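# Flip the gripper housing over and return it to its tray

## Task

Invert the loose gripper housing and set it back into its tray. Both halves must stay joined, and at most about a fingernail's width (roughly 1 cm) of the housing may stick out beyond the tray's open side. The tray is free to slide or tip, so it must end up resting on all four of its feet on the raised bench top, with no foot hanging more than half off an edge. Finish with both grippers released and the arms moved away from the parts.

## Robot and tools

Robot: two six-joint arms with parallel grippers, left_arm and right_arm, facing each other across a table. All positions and velocities use the scene frame. Its origin is the table centre, the table top is at z = +0.020 m and +z is up. left_arm's base is at (-0.035, +0.471, +0.039) m on the +y side. right_arm's base is at (-0.033, -0.451, +0.039) m. These arm names do not match the left and right of the camera images.

Joint order in every row and every result, per arm: waist, shoulder, elbow, wrist pitch, wrist yaw, wrist roll. Shoulder, elbow and wrist roll have their signs flipped relative to the URDF. In your own numbers the allowed angles (rad) are: waist -3.054..3.054, shoulder -3.142..0, elbow -2.356..0, wrist pitch -1.571..1.571, wrist yaw -1.571..1.571, wrist roll -3.142..3.142. Real end stops can differ by up to 0.028 rad. A command that pushes more than 0.028 rad beyond a stated end gets the action refused for both arms.

Gripper: the fingers point along the hand's +x axis and close along its y axis. end_effector_position is the point between the fingers, 3-4 cm behind the tips. Only the last 1.5 cm of each finger pad is flat.

execute_actions(actions, cameras). actions is a list of actions. Each action is a table of up to 15 rows, and each row lasts one 1/30 s step, so one action is 0.5 s. If a table has fewer than 15 rows, its last row repeats to fill the 15 steps. Each row is one flat list of 14 numbers in [-1, 1] that covers both arms: left_arm's six joint values and its opening, then right_arm's six joint values and its opening.
- The joint values are offsets, not poses. Each is measured from the "Joint targets" in effect when that action begins, not from the previous row. Scaling: 1.0 equals 2.055 rad for waist, shoulder and elbow, and 4.263 rad for the three wrist joints. Sending the same offset in a new action moves the joint again.
- The opening is an absolute command: +1 is fully open. Empty fingers touch at about -0.78, and values down to -1 change nothing further. A full close takes at least 0.6 s.
- Sending an empty actions list only reports the robot's state and images.
- cameras chooses which images come back: cam_high, cam_low, cam_left_wrist, cam_right_wrist, each 896x504. null or ["all"] returns all of them, [] returns none, and an unknown name voids the call.

move(target, speed, blend, opening_speed, blocking, cameras). Plans smooth joint paths for both arms together.
- target is either one 14-number row in the same layout, or a list of up to 15 such rows that share a 10 s budget. Every row's joint values are offsets from the Joint targets at the call's start, not from the row before. The opening values are absolute.
- speed is in rad/s for the joint with the farthest to go, from 0.01 to 7, default 0.5. Give one number, or one per target.
- blend (rad) rounds off the corners at the middle targets.
- opening_speed is per second on the -1..+1 scale, at least 0.2.
- blocking=false returns after about 0.5 s while the motion keeps running.
- The paths do not avoid obstacles or the other arm. The "move:" line reports done, off_target, moving, held or fault. A result of done does not prove anything was touched.

wait(seconds 0-10, cameras) lets time pass while the arms keep their last commands. stop(cameras) brakes a running move. zoom_image(camera, region=[x0,y0,x1,y1] in pixels, at most 504x504) enlarges part of that camera's latest image. read_manual returns licence text only. finished_scene(scene = this scene's number) ends the scene permanently, and the goal must still hold once the robot is released.

Result lines:
- Joint positions and velocities: per arm, in the joint order above, followed by the finger-pad gap in metres (0.080 = open).
- Joint targets: the base that your next offsets count from.
- Tool commands: the current opening commands.
- end_effector_position, end_effector_quat_wxyz and velocities: in the scene frame. These can be off by a few cm.
- grip_measured: the measured opening on the command scale. About 1 mm of error, and it reads up to about 0.067 narrower than a part squeezed hard.
- grip_effort_n: motor effort, negative when closing. It is not the pad force.
- Joint torques and External joint torques: positive points toward larger angles.
- Step readings: joint angles at some steps during the call.
- Other lines: "joint sent to its limit"; "joint command not followed" (the clearance check altered targets); blocked; TORQUE FAULT; MOTOR HOT; OVER-TEMPERATURE FAULT.

Motion limits: each joint target may lead its measured angle by at most 0.368 rad (big joints) or 0.763 rad (wrists). Targets that would put the hand more than 70 mm from where it is get scaled back, so large moves need several actions. Friction and gravity can leave a joint short of its target, especially at long reach.

Grasping: read grip_measured at first contact, then command about 0.08 below that reading for a full grip, or a smaller step for a lighter hold. Keep sending that value for as long as you hold the part. To leave a gripper unchanged, send its current command again, because 0 is itself an opening command.

Things to avoid:
- Dropping the housing, releasing it while it is still moving, or letting it or the tray fall off the table.
- Slamming into things or pressing hard. Contact torque limits (N m): waist 17.4, shoulder 21.6, elbow 21.5, wrist pitch 5.67, wrist yaw 5.65, wrist roll 5.3. Reaching one freezes that arm for 10 s, and a held object's weight counts toward it.
- Any strong collision or squeeze between the two arms. Closing one gripper on the other's fingers counts, and it can fail the scene outright.
- Shoving the loose tray off its footing.
- Touching parts with a camera cable, which counts as the arm touching them.
- Holding loads, staying stretched out or pushing against unreachable poses for long, because motors overheat.

To end a push, command the Joint targets back past the measured positions. Loose objects may occasionally get nudged by outside disturbances. Thinking time lets the simulation keep running.

Each tool is called by a JSON object that holds its "method" and its "body".

## Session

{"method": "execute_actions", "body": {"actions": []}}

Scene clock: 0.00 s.
left_arm: end_effector_position=(-0.0818, +0.2042, +0.3890) grip_measured=+0.989 grip_effort_n=n/a end_effector_quat_wxyz=(+0.733, +0.154, +0.182, -0.638) | right_arm: end_effector_position=(-0.1639, -0.0438, +0.3800) grip_measured=+0.981 grip_effort_n=n/a end_effector_quat_wxyz=(+0.287, +0.038, +0.103, +0.952)
Joint positions: left_arm=[-0.426 -0.997 -1.3 -0.863 -0.512 0.305 0.08] | right_arm=[0.023 -1.516 -1.157 0.385 -0.965 -0.24 0.079]
Joint velocities: within noise
Joint torques (N m): no reading
External joint torques (N m): no reading
Heat: left arm: hottest elbow 35 °C (+0.0 °C/min); right arm: hottest wrist pitch 35 °C (+0.0 °C/min).
Joint targets: left_arm=[-0.427 -0.995 -1.303 -0.861 -0.513 0.305] | right_arm=[0.023 -1.516 -1.157 0.386 -0.965 -0.240]
Tool commands: left_gripper/opening=+0.988964 right_gripper/opening=+0.981142

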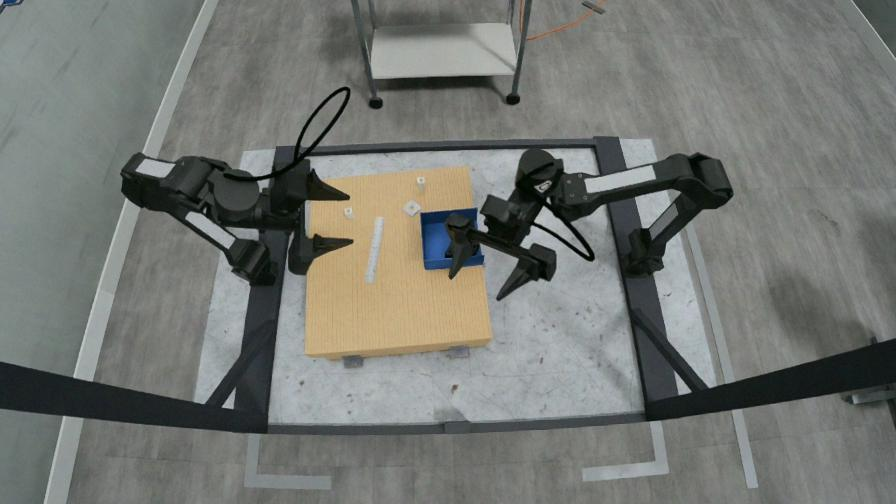

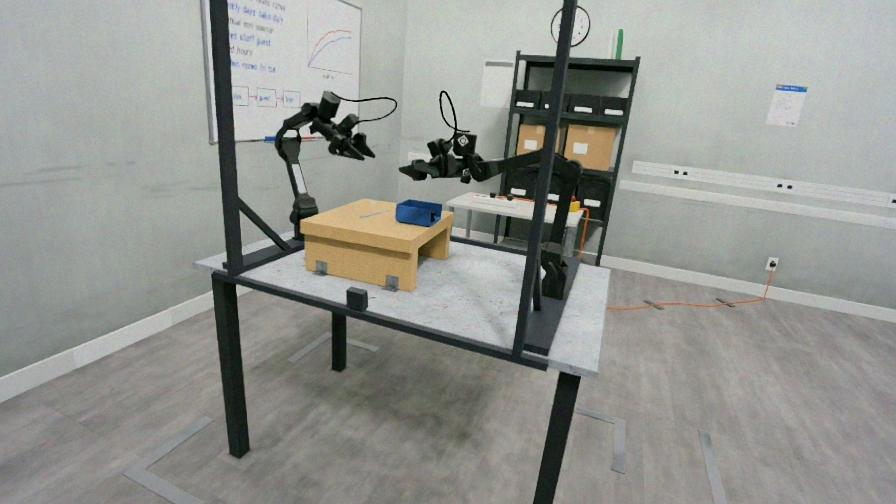

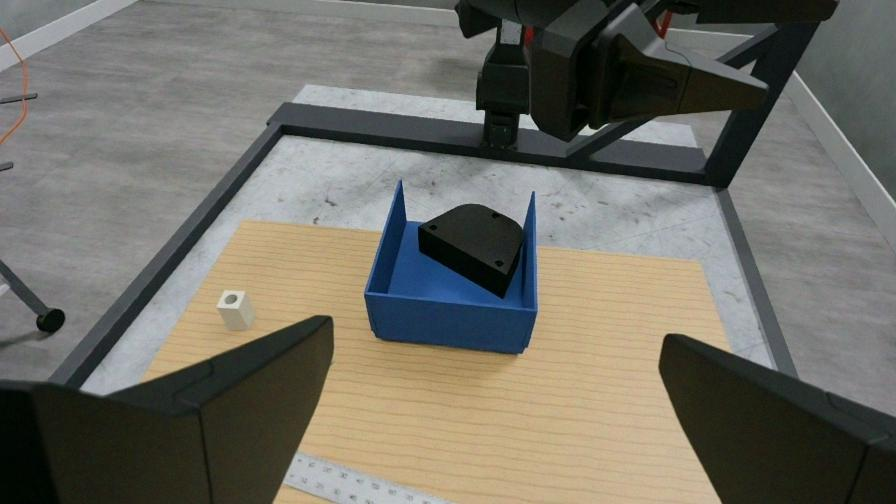

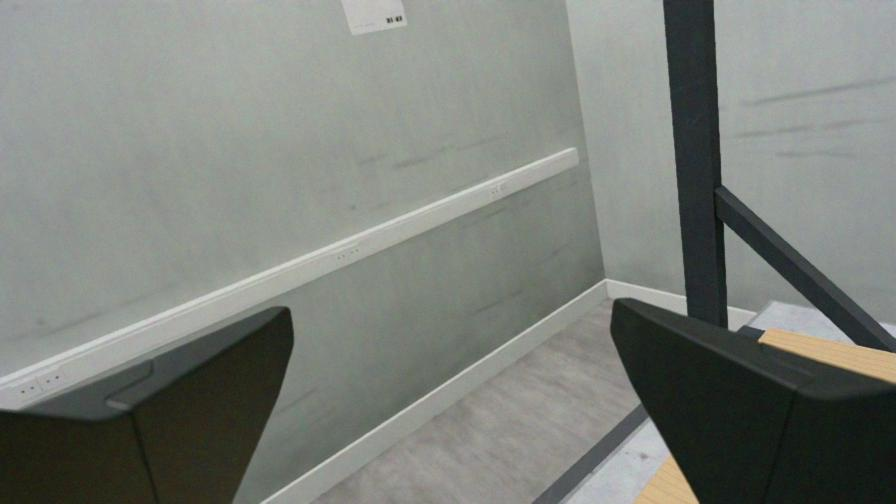

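{"method": "zoom_image", "body": {"camera": "cam_left_wrist", "region": [340, 160, 564, 370]}}

{"method": "zoom_image", "body": {"camera": "cam_high", "region": [300, 140, 500, 370]}}

{"method": "zoom_image", "body": {"camera": "cam_low", "region": [290, 180, 470, 300]}}

Scaled by 2.250 from the camera's 896x504 image, which has a finer 1280x720 frame.

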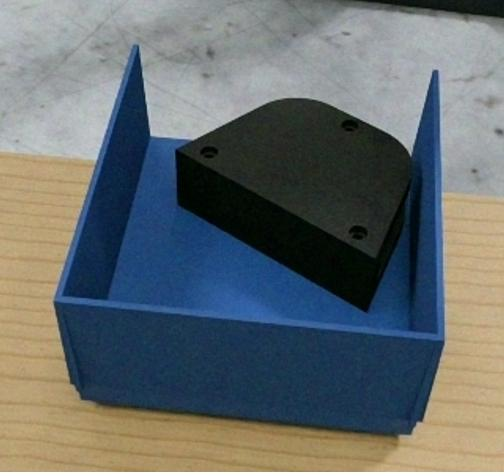

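Scaled by 2.191 from the camera's 896x504 image, which has a finer 1280x720 frame.

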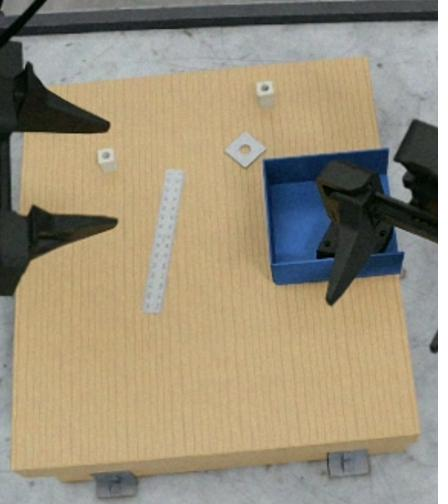

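Scaled by 2.800 from the camera's 896x504 image, which has a finer 1280x720 frame.

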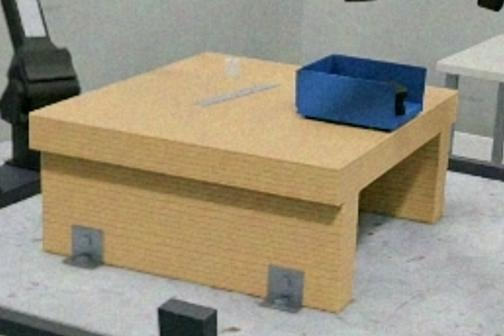

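{"method": "move", "body": {"target": [0,0,0,0,0,0,0.989,-0.1377,0.1898,-0.2433,-0.4028,0.2264,0.0563,0.98], "speed": 0.8}}

{"method": "zoom_image", "body": {"camera": "cam_high", "region": [390, 170, 510, 290]}}

Scene clock: 66.17 s.
left_arm: end_effector_position=(-0.0818, +0.2042, +0.3890) grip_measured=+0.989 grip_effort_n=0.2 end_effector_quat_wxyz=(+0.733, +0.154, +0.182, -0.638) | right_arm: end_effector_position=(+0.0289, -0.2190, +0.3971) grip_measured=+0.981 grip_effort_n=-6.3 end_effector_quat_wxyz=(+0.729, -0.239, +0.314, +0.560)
Joint positions: left_arm=[-0.426 -0.997 -1.3 -0.863 -0.512 0.305 0.08] | right_arm=[-0.257 -1.128 -1.649 -1.331 -0.003 -0.002 0.079]
Joint velocities: within noise
Joint torques (N m): left_arm=[-0.04 2.08 -6.83 1.75 -0.14 -0.01] | right_arm=[-0.27 2.69 -6.23 1 0.16 0.07]
External joint torques (N m): left_arm=[-0.03 0.13 -0.86 0.24 0.03 -0.01] | right_arm=[-0.29 0.64 -0.91 -0.4 0.18 0.08]
Heat: left arm: hottest elbow 43 °C (+7.1 °C/min); right arm: hottest wrist pitch 39 °C (+3.0 °C/min).
Joint targets: left_arm=[-0.427 -0.995 -1.303 -0.861 -0.513 0.305] | right_arm=[-0.260 -1.126 -1.657 -1.332 0.000 0.000]
move: done

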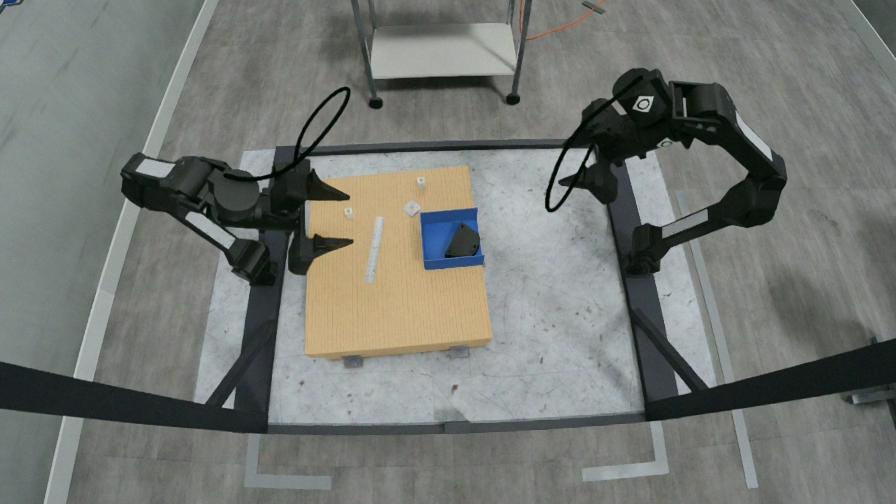

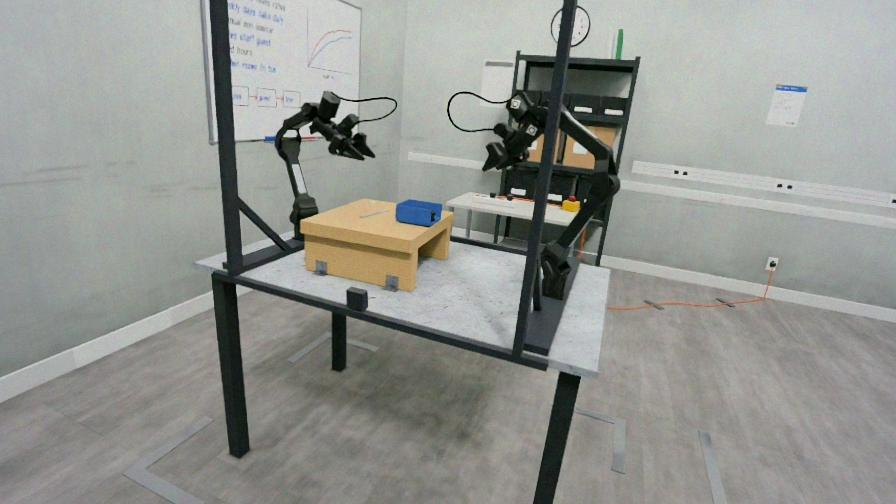

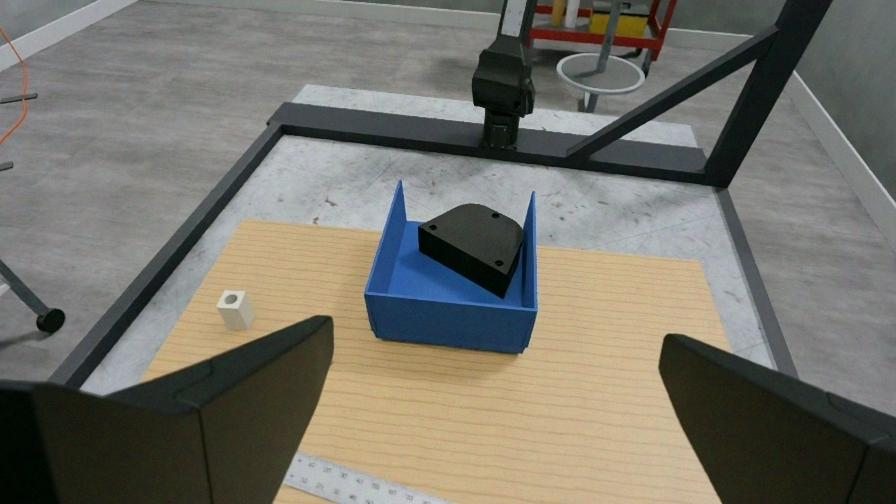

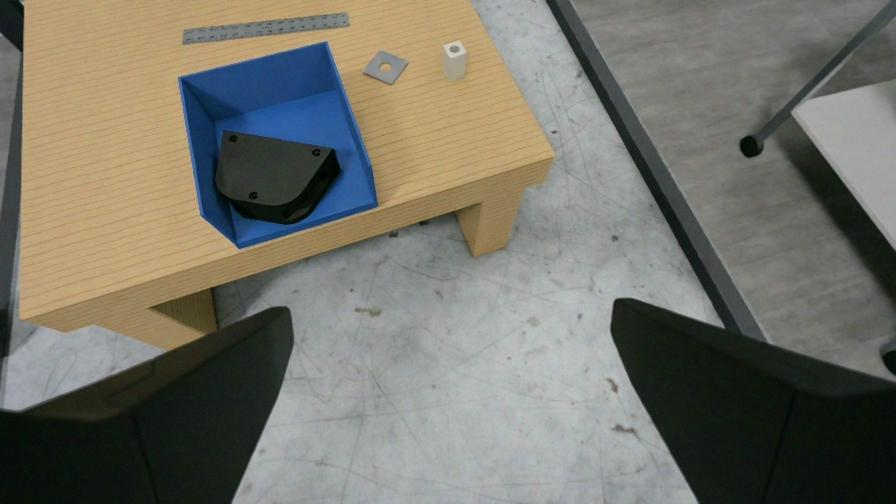

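Scaled by 4.200 from the camera's 896x504 image, which has a finer 1280x720 frame.

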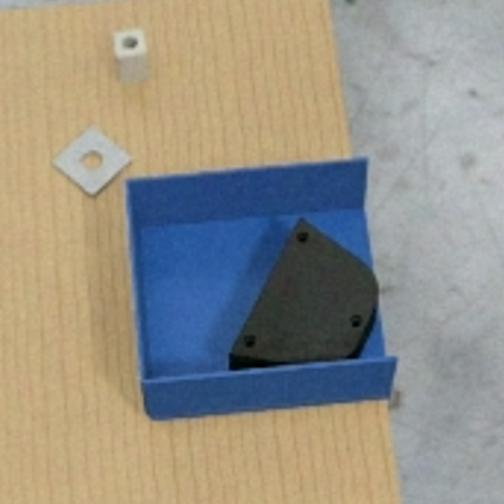

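{"method": "zoom_image", "body": {"camera": "cam_right_wrist", "region": [170, 30, 390, 260]}}

Scaled by 2.191 from the camera's 896x504 image, which has a finer 1280x720 frame.

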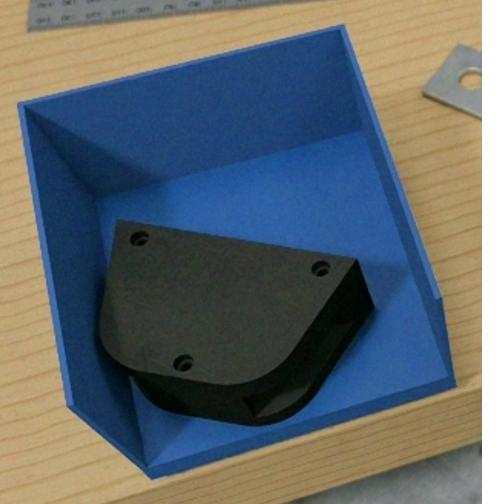

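{"method": "move", "body": {"target": [0,0,0,0,0,0,0.989,0.148,-0.344,-0.162,-0.0106,0,0,0.98], "speed": 0.6}}

{"method": "zoom_image", "body": {"camera": "cam_high", "region": [390, 170, 510, 290]}}

Scene clock: 169.03 s.
left_arm: end_effector_position=(-0.0818, +0.2042, +0.3890) grip_measured=+0.989 grip_effort_n=0.2 end_effector_quat_wxyz=(+0.733, +0.154, +0.182, -0.638) | right_arm: end_effector_position=(-0.0484, -0.0571, +0.2905) grip_measured=+0.981 grip_effort_n=-6.3 end_effector_quat_wxyz=(+0.568, -0.412, +0.398, +0.591)
Joint positions: left_arm=[-0.426 -0.997 -1.3 -0.863 -0.512 0.305 0.08] | right_arm=[0.044 -1.825 -1.981 -1.376 -0.002 -0.002 0.079]
Joint velocities: within noise
Joint torques (N m): left_arm=[-0.02 2.07 -6.84 1.76 -0.14 -0.01] | right_arm=[0.03 7.18 -6.65 0.51 0.13 0.08]
External joint torques (N m): left_arm=[-0.02 0.28 -0.99 0.28 0.03 -0.01] | right_arm=[0 -0.69 -0.77 -0.39 0.14 0.08]
Heat: left arm: hottest elbow 44 °C (+0.0 °C/min); right arm: hottest wrist pitch 37 °C (+0.0 °C/min).
Joint targets: left_arm=[-0.427 -0.995 -1.303 -0.861 -0.513 0.305] | right_arm=[0.045 -1.833 -1.990 -1.377 0.000 0.000]
move: done

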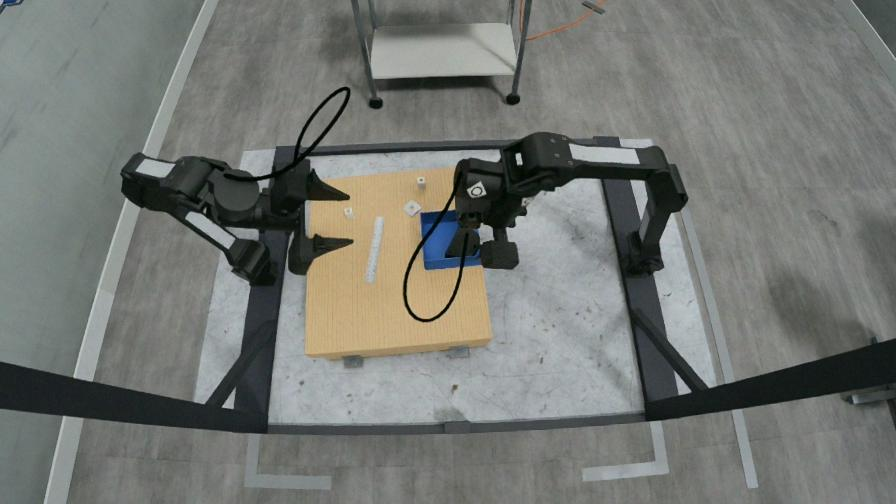

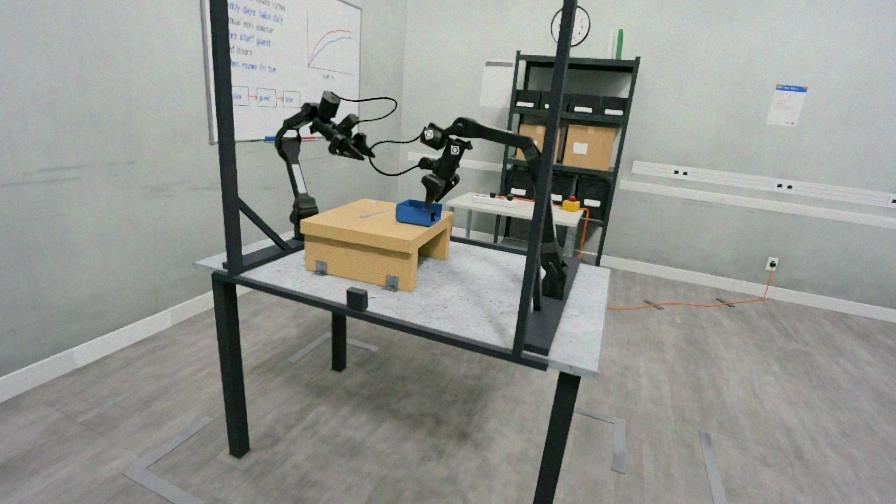

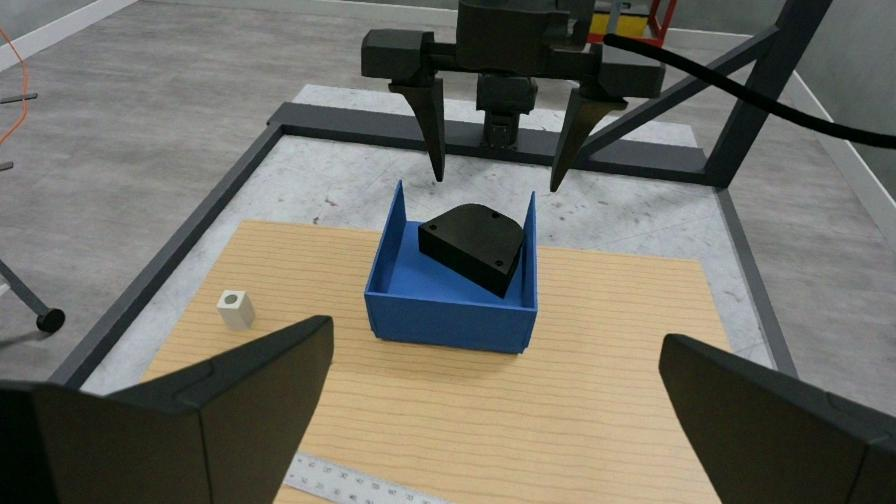

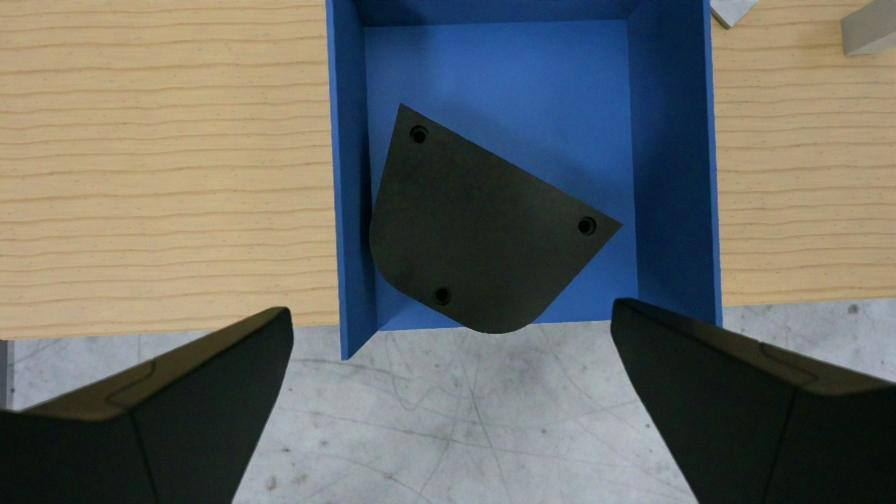

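Scaled by 4.200 from the camera's 896x504 image, which has a finer 1280x720 frame.

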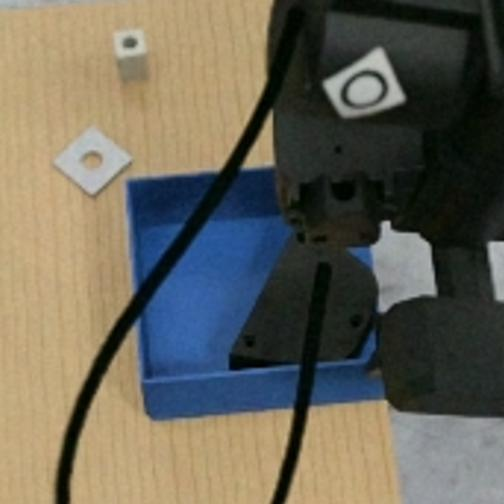

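{"method": "move", "body": {"target": [0,0,0,0,0,0,0.989,0,-0.0357,-0.1132,-0.0374,0,0,0.98], "cameras": ["cam_right_wrist"]}}

Scene clock: 219.70 s.
left_arm: end_effector_position=(-0.0818, +0.2042, +0.3890) grip_measured=+0.989 grip_effort_n=0.2 end_effector_quat_wxyz=(+0.733, +0.154, +0.182, -0.638) | right_arm: end_effector_position=(-0.0484, -0.0581, +0.3226) grip_measured=+0.981 grip_effort_n=-6.3 end_effector_quat_wxyz=(+0.569, -0.410, +0.397, +0.592)
Joint positions: left_arm=[-0.426 -0.997 -1.3 -0.863 -0.512 0.305 0.08] | right_arm=[0.044 -1.893 -2.213 -1.535 -0.002 -0.002 0.079]
Joint velocities: within noise
Joint torques (N m): left_arm=[-0.02 2.1 -6.85 1.75 -0.14 -0.02] | right_arm=[0.09 6.74 -6.46 0.51 0.15 0.1]
External joint torques (N m): left_arm=[-0.02 0.21 -0.96 0.27 0.02 -0.01] | right_arm=[0.07 -1.14 -1.02 -0.4 0.16 0.1]
Heat: left arm: hottest elbow 45 °C (+1.0 °C/min); right arm: hottest elbow 37 °C (+2.0 °C/min).
Joint targets: left_arm=[-0.427 -0.995 -1.303 -0.861 -0.513 0.305] | right_arm=[0.045 -1.906 -2.223 -1.536 0.000 0.000]
move: done
Images, in order (width x height): cam_right_wrist 896x504.

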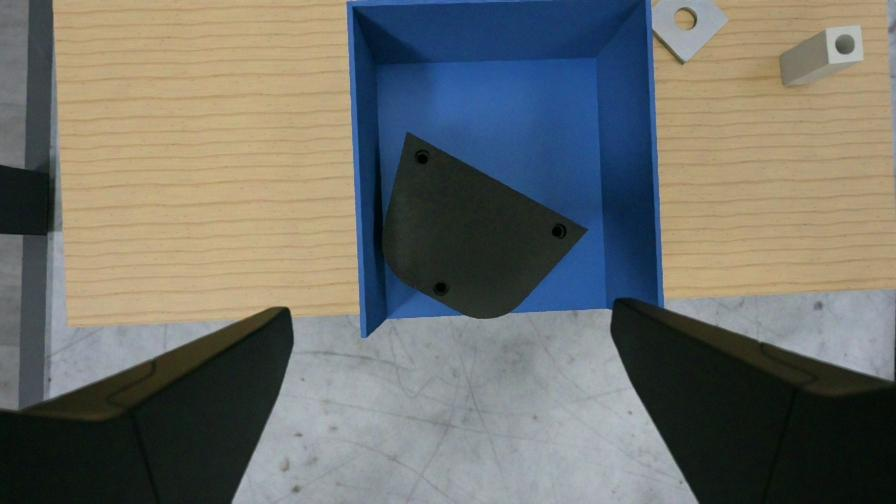

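{"method": "move", "body": {"target": [0,0,0,0,0,0,0.989,-0.1532,-0.0435,0.0955,0.0335,-0.1789,0.2985,1]}}

{"method": "zoom_image", "body": {"camera": "cam_left_wrist", "region": [320, 40, 600, 370]}}

Scene clock: 301.87 s.
left_arm: end_effector_position=(-0.0818, +0.2042, +0.3890) grip_measured=+0.989 grip_effort_n=0.2 end_effector_quat_wxyz=(+0.733, +0.154, +0.182, -0.638) | right_arm: end_effector_position=(-0.0219, -0.0311, +0.2852) grip_measured=+0.981 grip_effort_n=0.2 end_effector_quat_wxyz=(+0.229, -0.374, +0.085, +0.895)
Joint positions: left_arm=[-0.426 -0.997 -1.3 -0.863 -0.512 0.305 0.08] | right_arm=[-0.269 -1.981 -2.035 -1.395 -0.756 1.269 0.079]
Joint velocities: within noise
Joint torques (N m): left_arm=[-0.02 2.08 -6.84 1.75 -0.14 -0.01] | right_arm=[-0.11 7.56 -4.67 0.4 -0.72 0.11]
External joint torques (N m): left_arm=[0.01 0.17 -0.89 0.25 0.02 -0.01] | right_arm=[-0.14 -1.49 1.21 -0.24 -0.25 0.11]
Heat: left arm: hottest elbow 45 °C (+0.0 °C/min); right arm: hottest elbow 38 °C (+0.0 °C/min).
Joint targets: left_arm=[-0.427 -0.995 -1.303 -0.861 -0.513 0.305] | right_arm=[-0.270 -1.995 -2.027 -1.393 -0.763 1.273]
move: done

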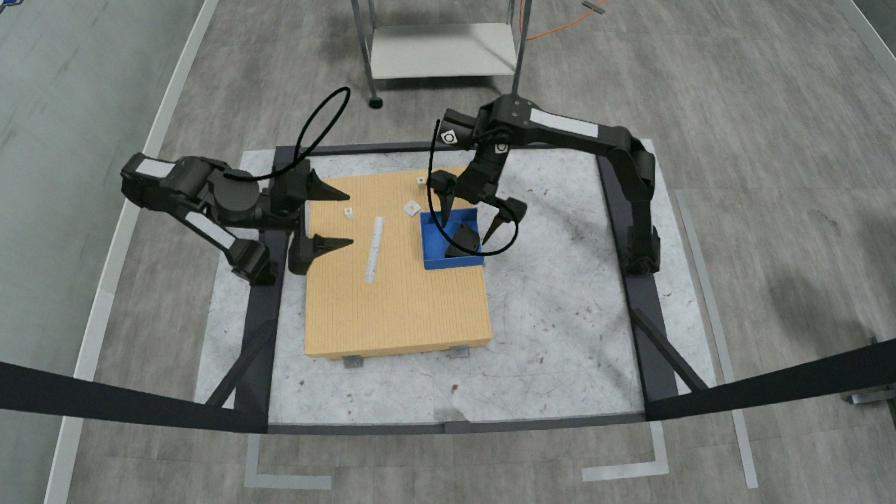

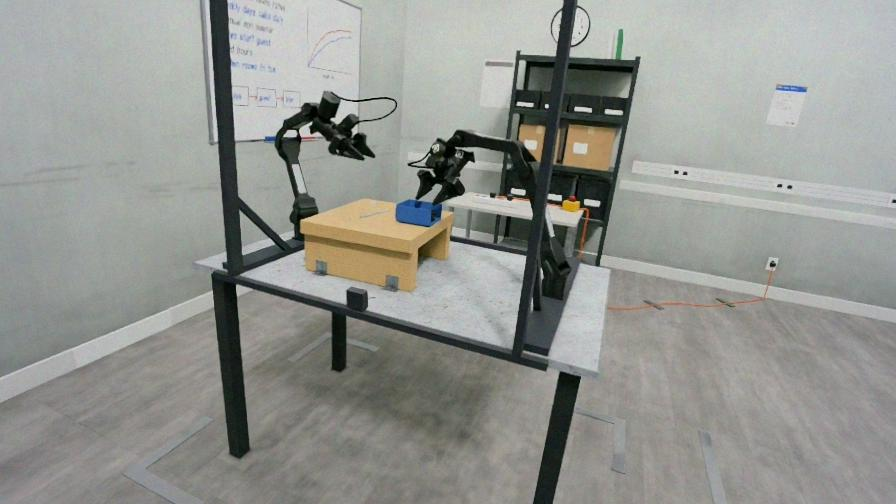

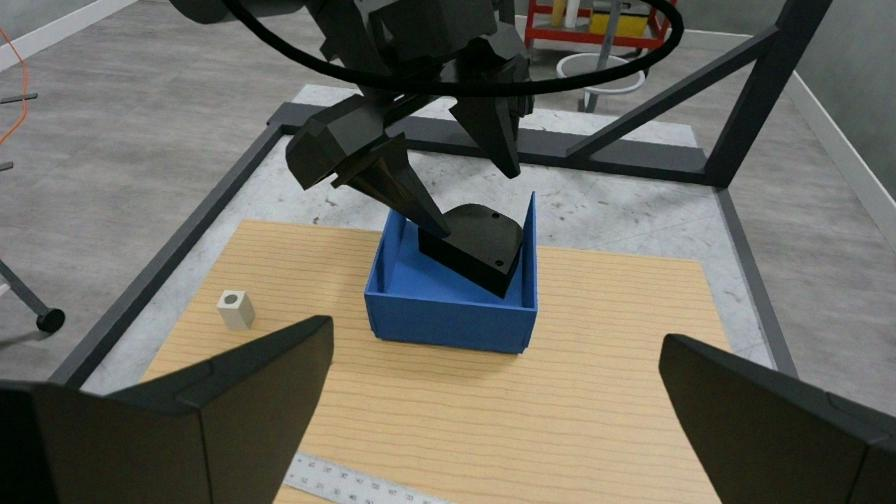

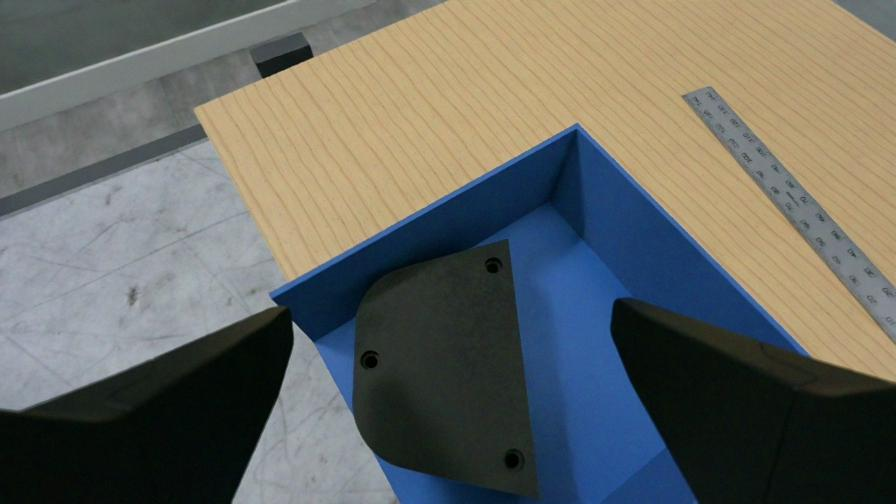

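Scaled by 1.527 from the camera's 896x504 image, which has a finer 1280x720 frame.

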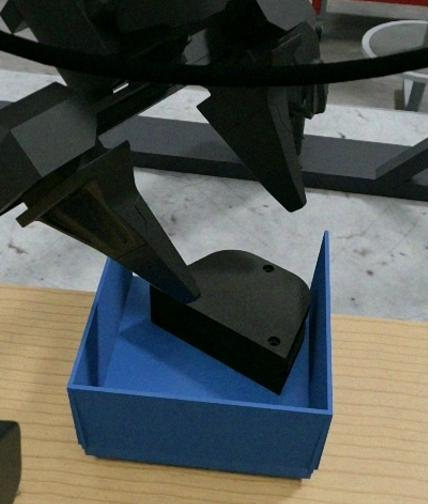

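{"method": "move", "body": {"target": [0,0,0,0,0,0,0.989,0.0369,-0.026,-0.032,-0.0123,0.0513,-0.0102,1], "speed": 0.3, "cameras": ["cam_right_wrist","cam_left_wrist"]}}

Scene clock: 315.30 s.
left_arm: end_effector_position=(-0.0818, +0.2042, +0.3890) grip_measured=+0.989 grip_effort_n=0.2 end_effector_quat_wxyz=(+0.733, +0.154, +0.182, -0.638) | right_arm: end_effector_position=(-0.0266, -0.0297, +0.2575) grip_measured=+0.981 grip_effort_n=0.2 end_effector_quat_wxyz=(+0.211, -0.465, +0.118, +0.852)
Joint positions: left_arm=[-0.426 -0.997 -1.3 -0.863 -0.512 0.305 0.08] | right_arm=[-0.196 -2.034 -2.083 -1.444 -0.546 1.232 0.079]
Joint velocities: within noise
Joint torques (N m): left_arm=[-0.02 2.09 -6.86 1.75 -0.14 0] | right_arm=[0.33 7.62 -6.72 0.13 -0.25 -0.07]
External joint torques (N m): left_arm=[-0.02 0.27 -1.01 0.28 0.03 0] | right_arm=[0.23 -1.68 -0.92 -0.45 0.13 -0.07]
Heat: left arm: hottest elbow 45 °C (+0.0 °C/min); right arm: hottest elbow 37 °C (-1.0 °C/min).
Joint targets: left_arm=[-0.427 -0.995 -1.303 -0.861 -0.513 0.305] | right_arm=[-0.194 -2.049 -2.092 -1.446 -0.544 1.229]
move: done
Images, in order (width x height): cam_left_wrist 896x504, cam_right_wrist 896x504.

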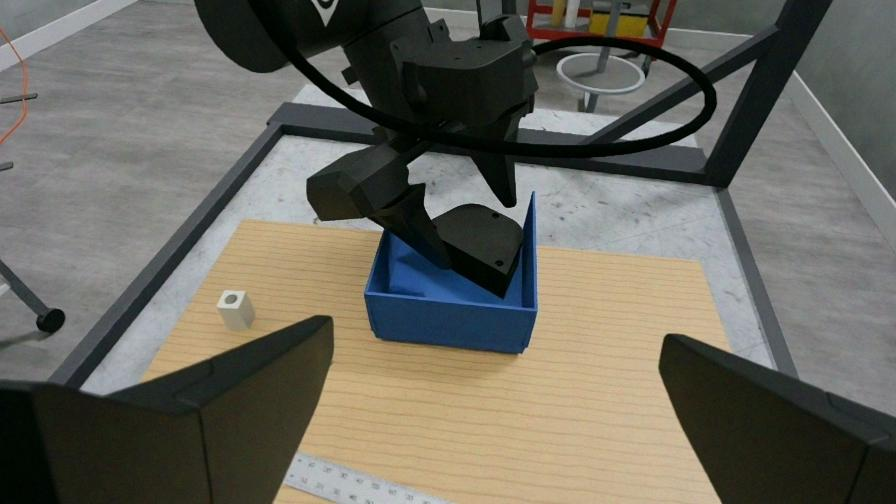

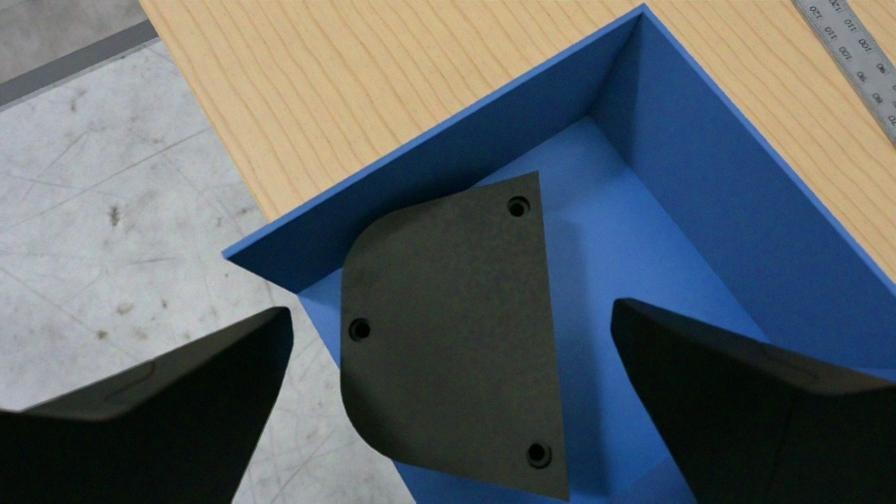

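{"method": "move", "body": {"target": [0,0,0,0,0,0,0.989,0.0369,-0.026,-0.032,-0.0123,0.0513,-0.0102,1], "speed": 0.3, "cameras": ["cam_right_wrist","cam_left_wrist"]}}

{"method": "zoom_image", "body": {"camera": "cam_left_wrist", "region": [350, 160, 570, 370]}}

Scene clock: 321.37 s.
left_arm: end_effector_position=(-0.0818, +0.2042, +0.3890) grip_measured=+0.989 grip_effort_n=0.2 end_effector_quat_wxyz=(+0.733, +0.154, +0.182, -0.638) | right_arm: end_effector_position=(-0.0296, -0.0284, +0.2409) grip_measured=+0.981 grip_effort_n=0.2 end_effector_quat_wxyz=(+0.200, -0.555, +0.131, +0.797)
Joint positions: left_arm=[-0.426 -0.997 -1.3 -0.863 -0.512 0.305 0.08] | right_arm=[-0.118 -2.084 -2.151 -1.496 -0.33 1.19 0.079]
Joint velocities: within noise
Joint torques (N m): left_arm=[-0.05 2.08 -6.83 1.76 -0.14 -0.01] | right_arm=[-0.18 7.82 -6.42 0.07 -0.04 -0.13]
External joint torques (N m): left_arm=[-0.03 0.22 -0.94 0.27 0.03 -0.01] | right_arm=[-0.16 -1.82 -0.67 -0.47 0.21 -0.13]
Heat: left arm: hottest elbow 45 °C (+0.0 °C/min); right arm: hottest elbow 37 °C (-1.0 °C/min).
Joint targets: left_arm=[-0.427 -0.995 -1.303 -0.861 -0.513 0.305] | right_arm=[-0.119 -2.102 -2.158 -1.498 -0.325 1.186]
move: done
Images, in order (width x height): cam_left_wrist 896x504, cam_right_wrist 896x504.

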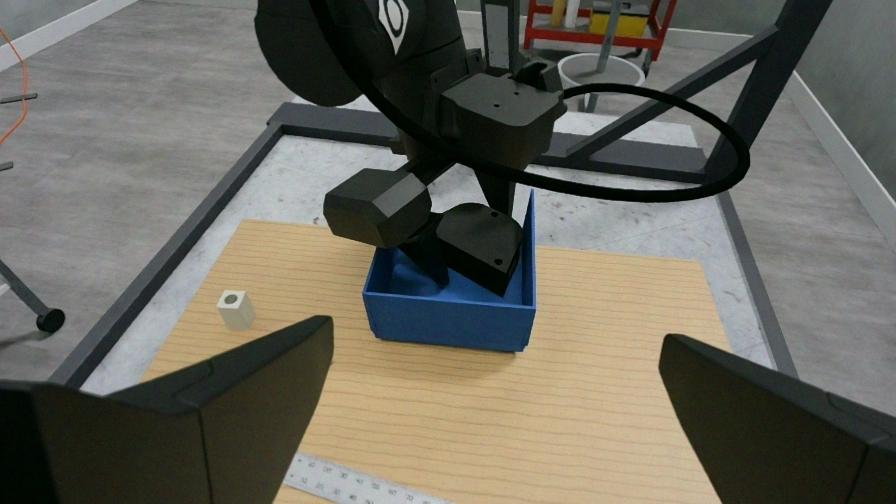

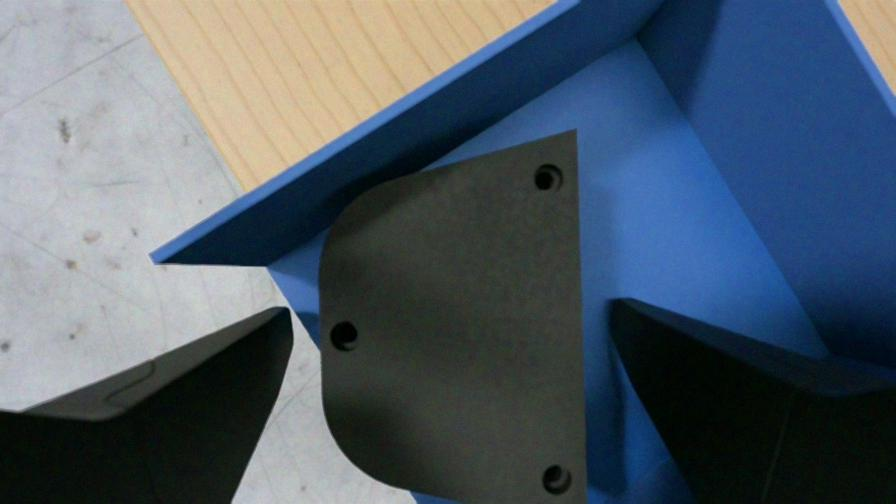

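Scaled by 2.291 from the camera's 896x504 image, which has a finer 1280x720 frame.

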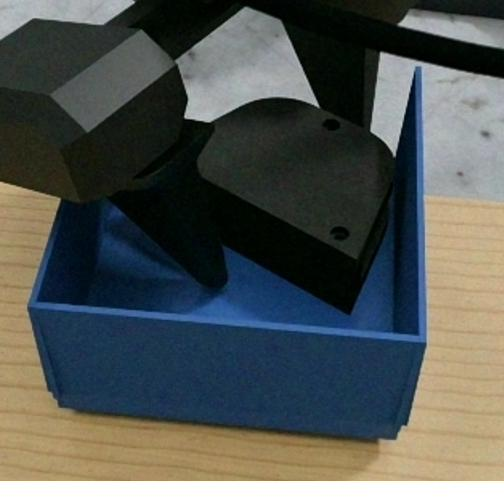

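{"method": "move", "body": {"target": [0,0,0,0,0,0,0.989,0,0.0081,0.0365,0.0136,0,0,1], "speed": 0.1, "cameras": ["cam_right_wrist","cam_left_wrist"]}}

{"method": "zoom_image", "body": {"camera": "cam_left_wrist", "region": [350, 160, 570, 370]}}

Scene clock: 330.33 s.
left_arm: end_effector_position=(-0.0818, +0.2042, +0.3890) grip_measured=+0.989 grip_effort_n=0.2 end_effector_quat_wxyz=(+0.733, +0.154, +0.182, -0.638) | right_arm: end_effector_position=(-0.0315, -0.0252, +0.2353) grip_measured=+0.981 grip_effort_n=0.2 end_effector_quat_wxyz=(+0.203, -0.554, +0.122, +0.798)
Joint positions: left_arm=[-0.426 -0.997 -1.3 -0.863 -0.512 0.305 0.08] | right_arm=[-0.112 -2.07 -2.105 -1.444 -0.329 1.189 0.079]
Joint velocities: within noise
Joint torques (N m): left_arm=[-0.03 2.08 -6.84 1.76 -0.14 -0.01] | right_arm=[-0.64 8.03 -3.35 0.47 -0.09 -0.12]
External joint torques (N m): left_arm=[-0.02 0.26 -0.99 0.28 0.03 -0.01] | right_arm=[-0.74 -1.5 2.43 -0.09 0.17 -0.12]
Heat: left arm: hottest elbow 45 °C (+0.0 °C/min); right arm: hottest elbow 38 °C (+0.0 °C/min).
Joint targets: left_arm=[-0.427 -0.995 -1.303 -0.861 -0.513 0.305] | right_arm=[-0.119 -2.085 -2.083 -1.440 -0.325 1.185]
move: done
Images, in order (width x height): cam_left_wrist 896x504, cam_right_wrist 896x504.

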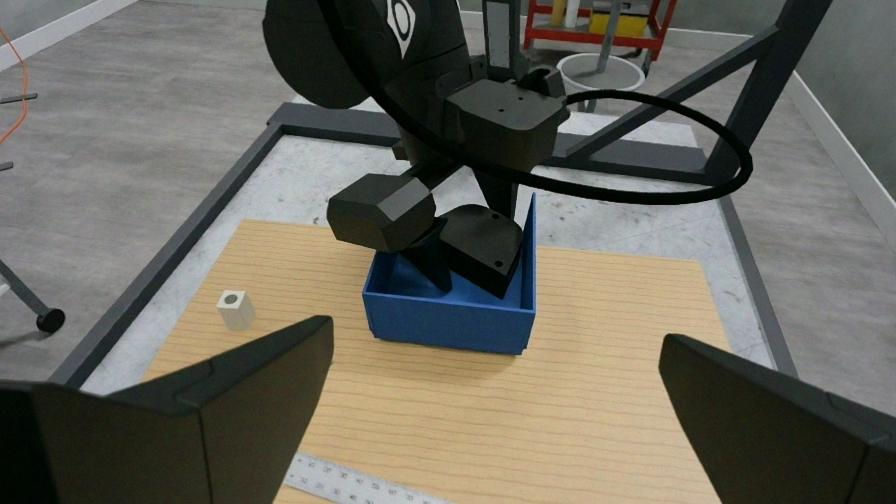

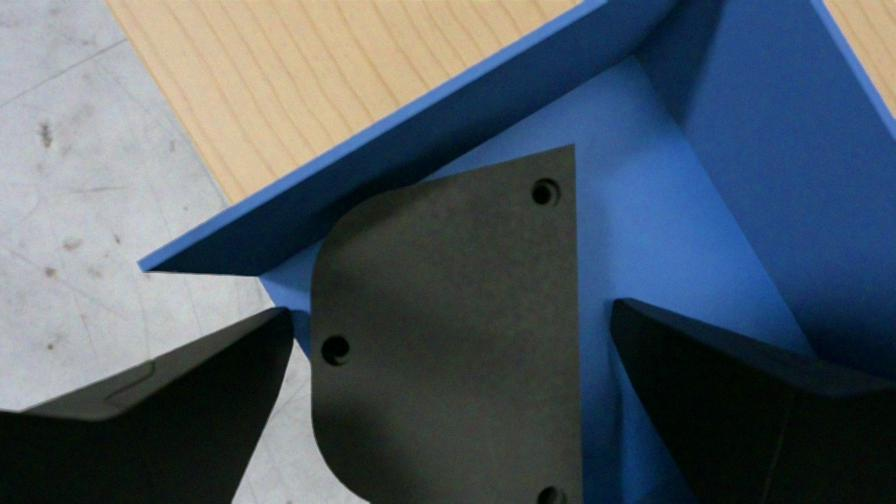

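Scaled by 2.291 from the camera's 896x504 image, which has a finer 1280x720 frame.

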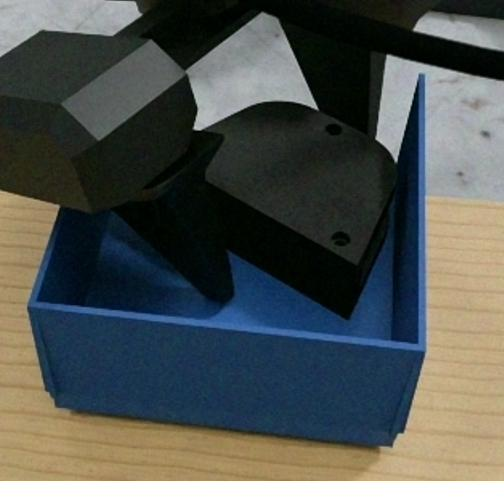

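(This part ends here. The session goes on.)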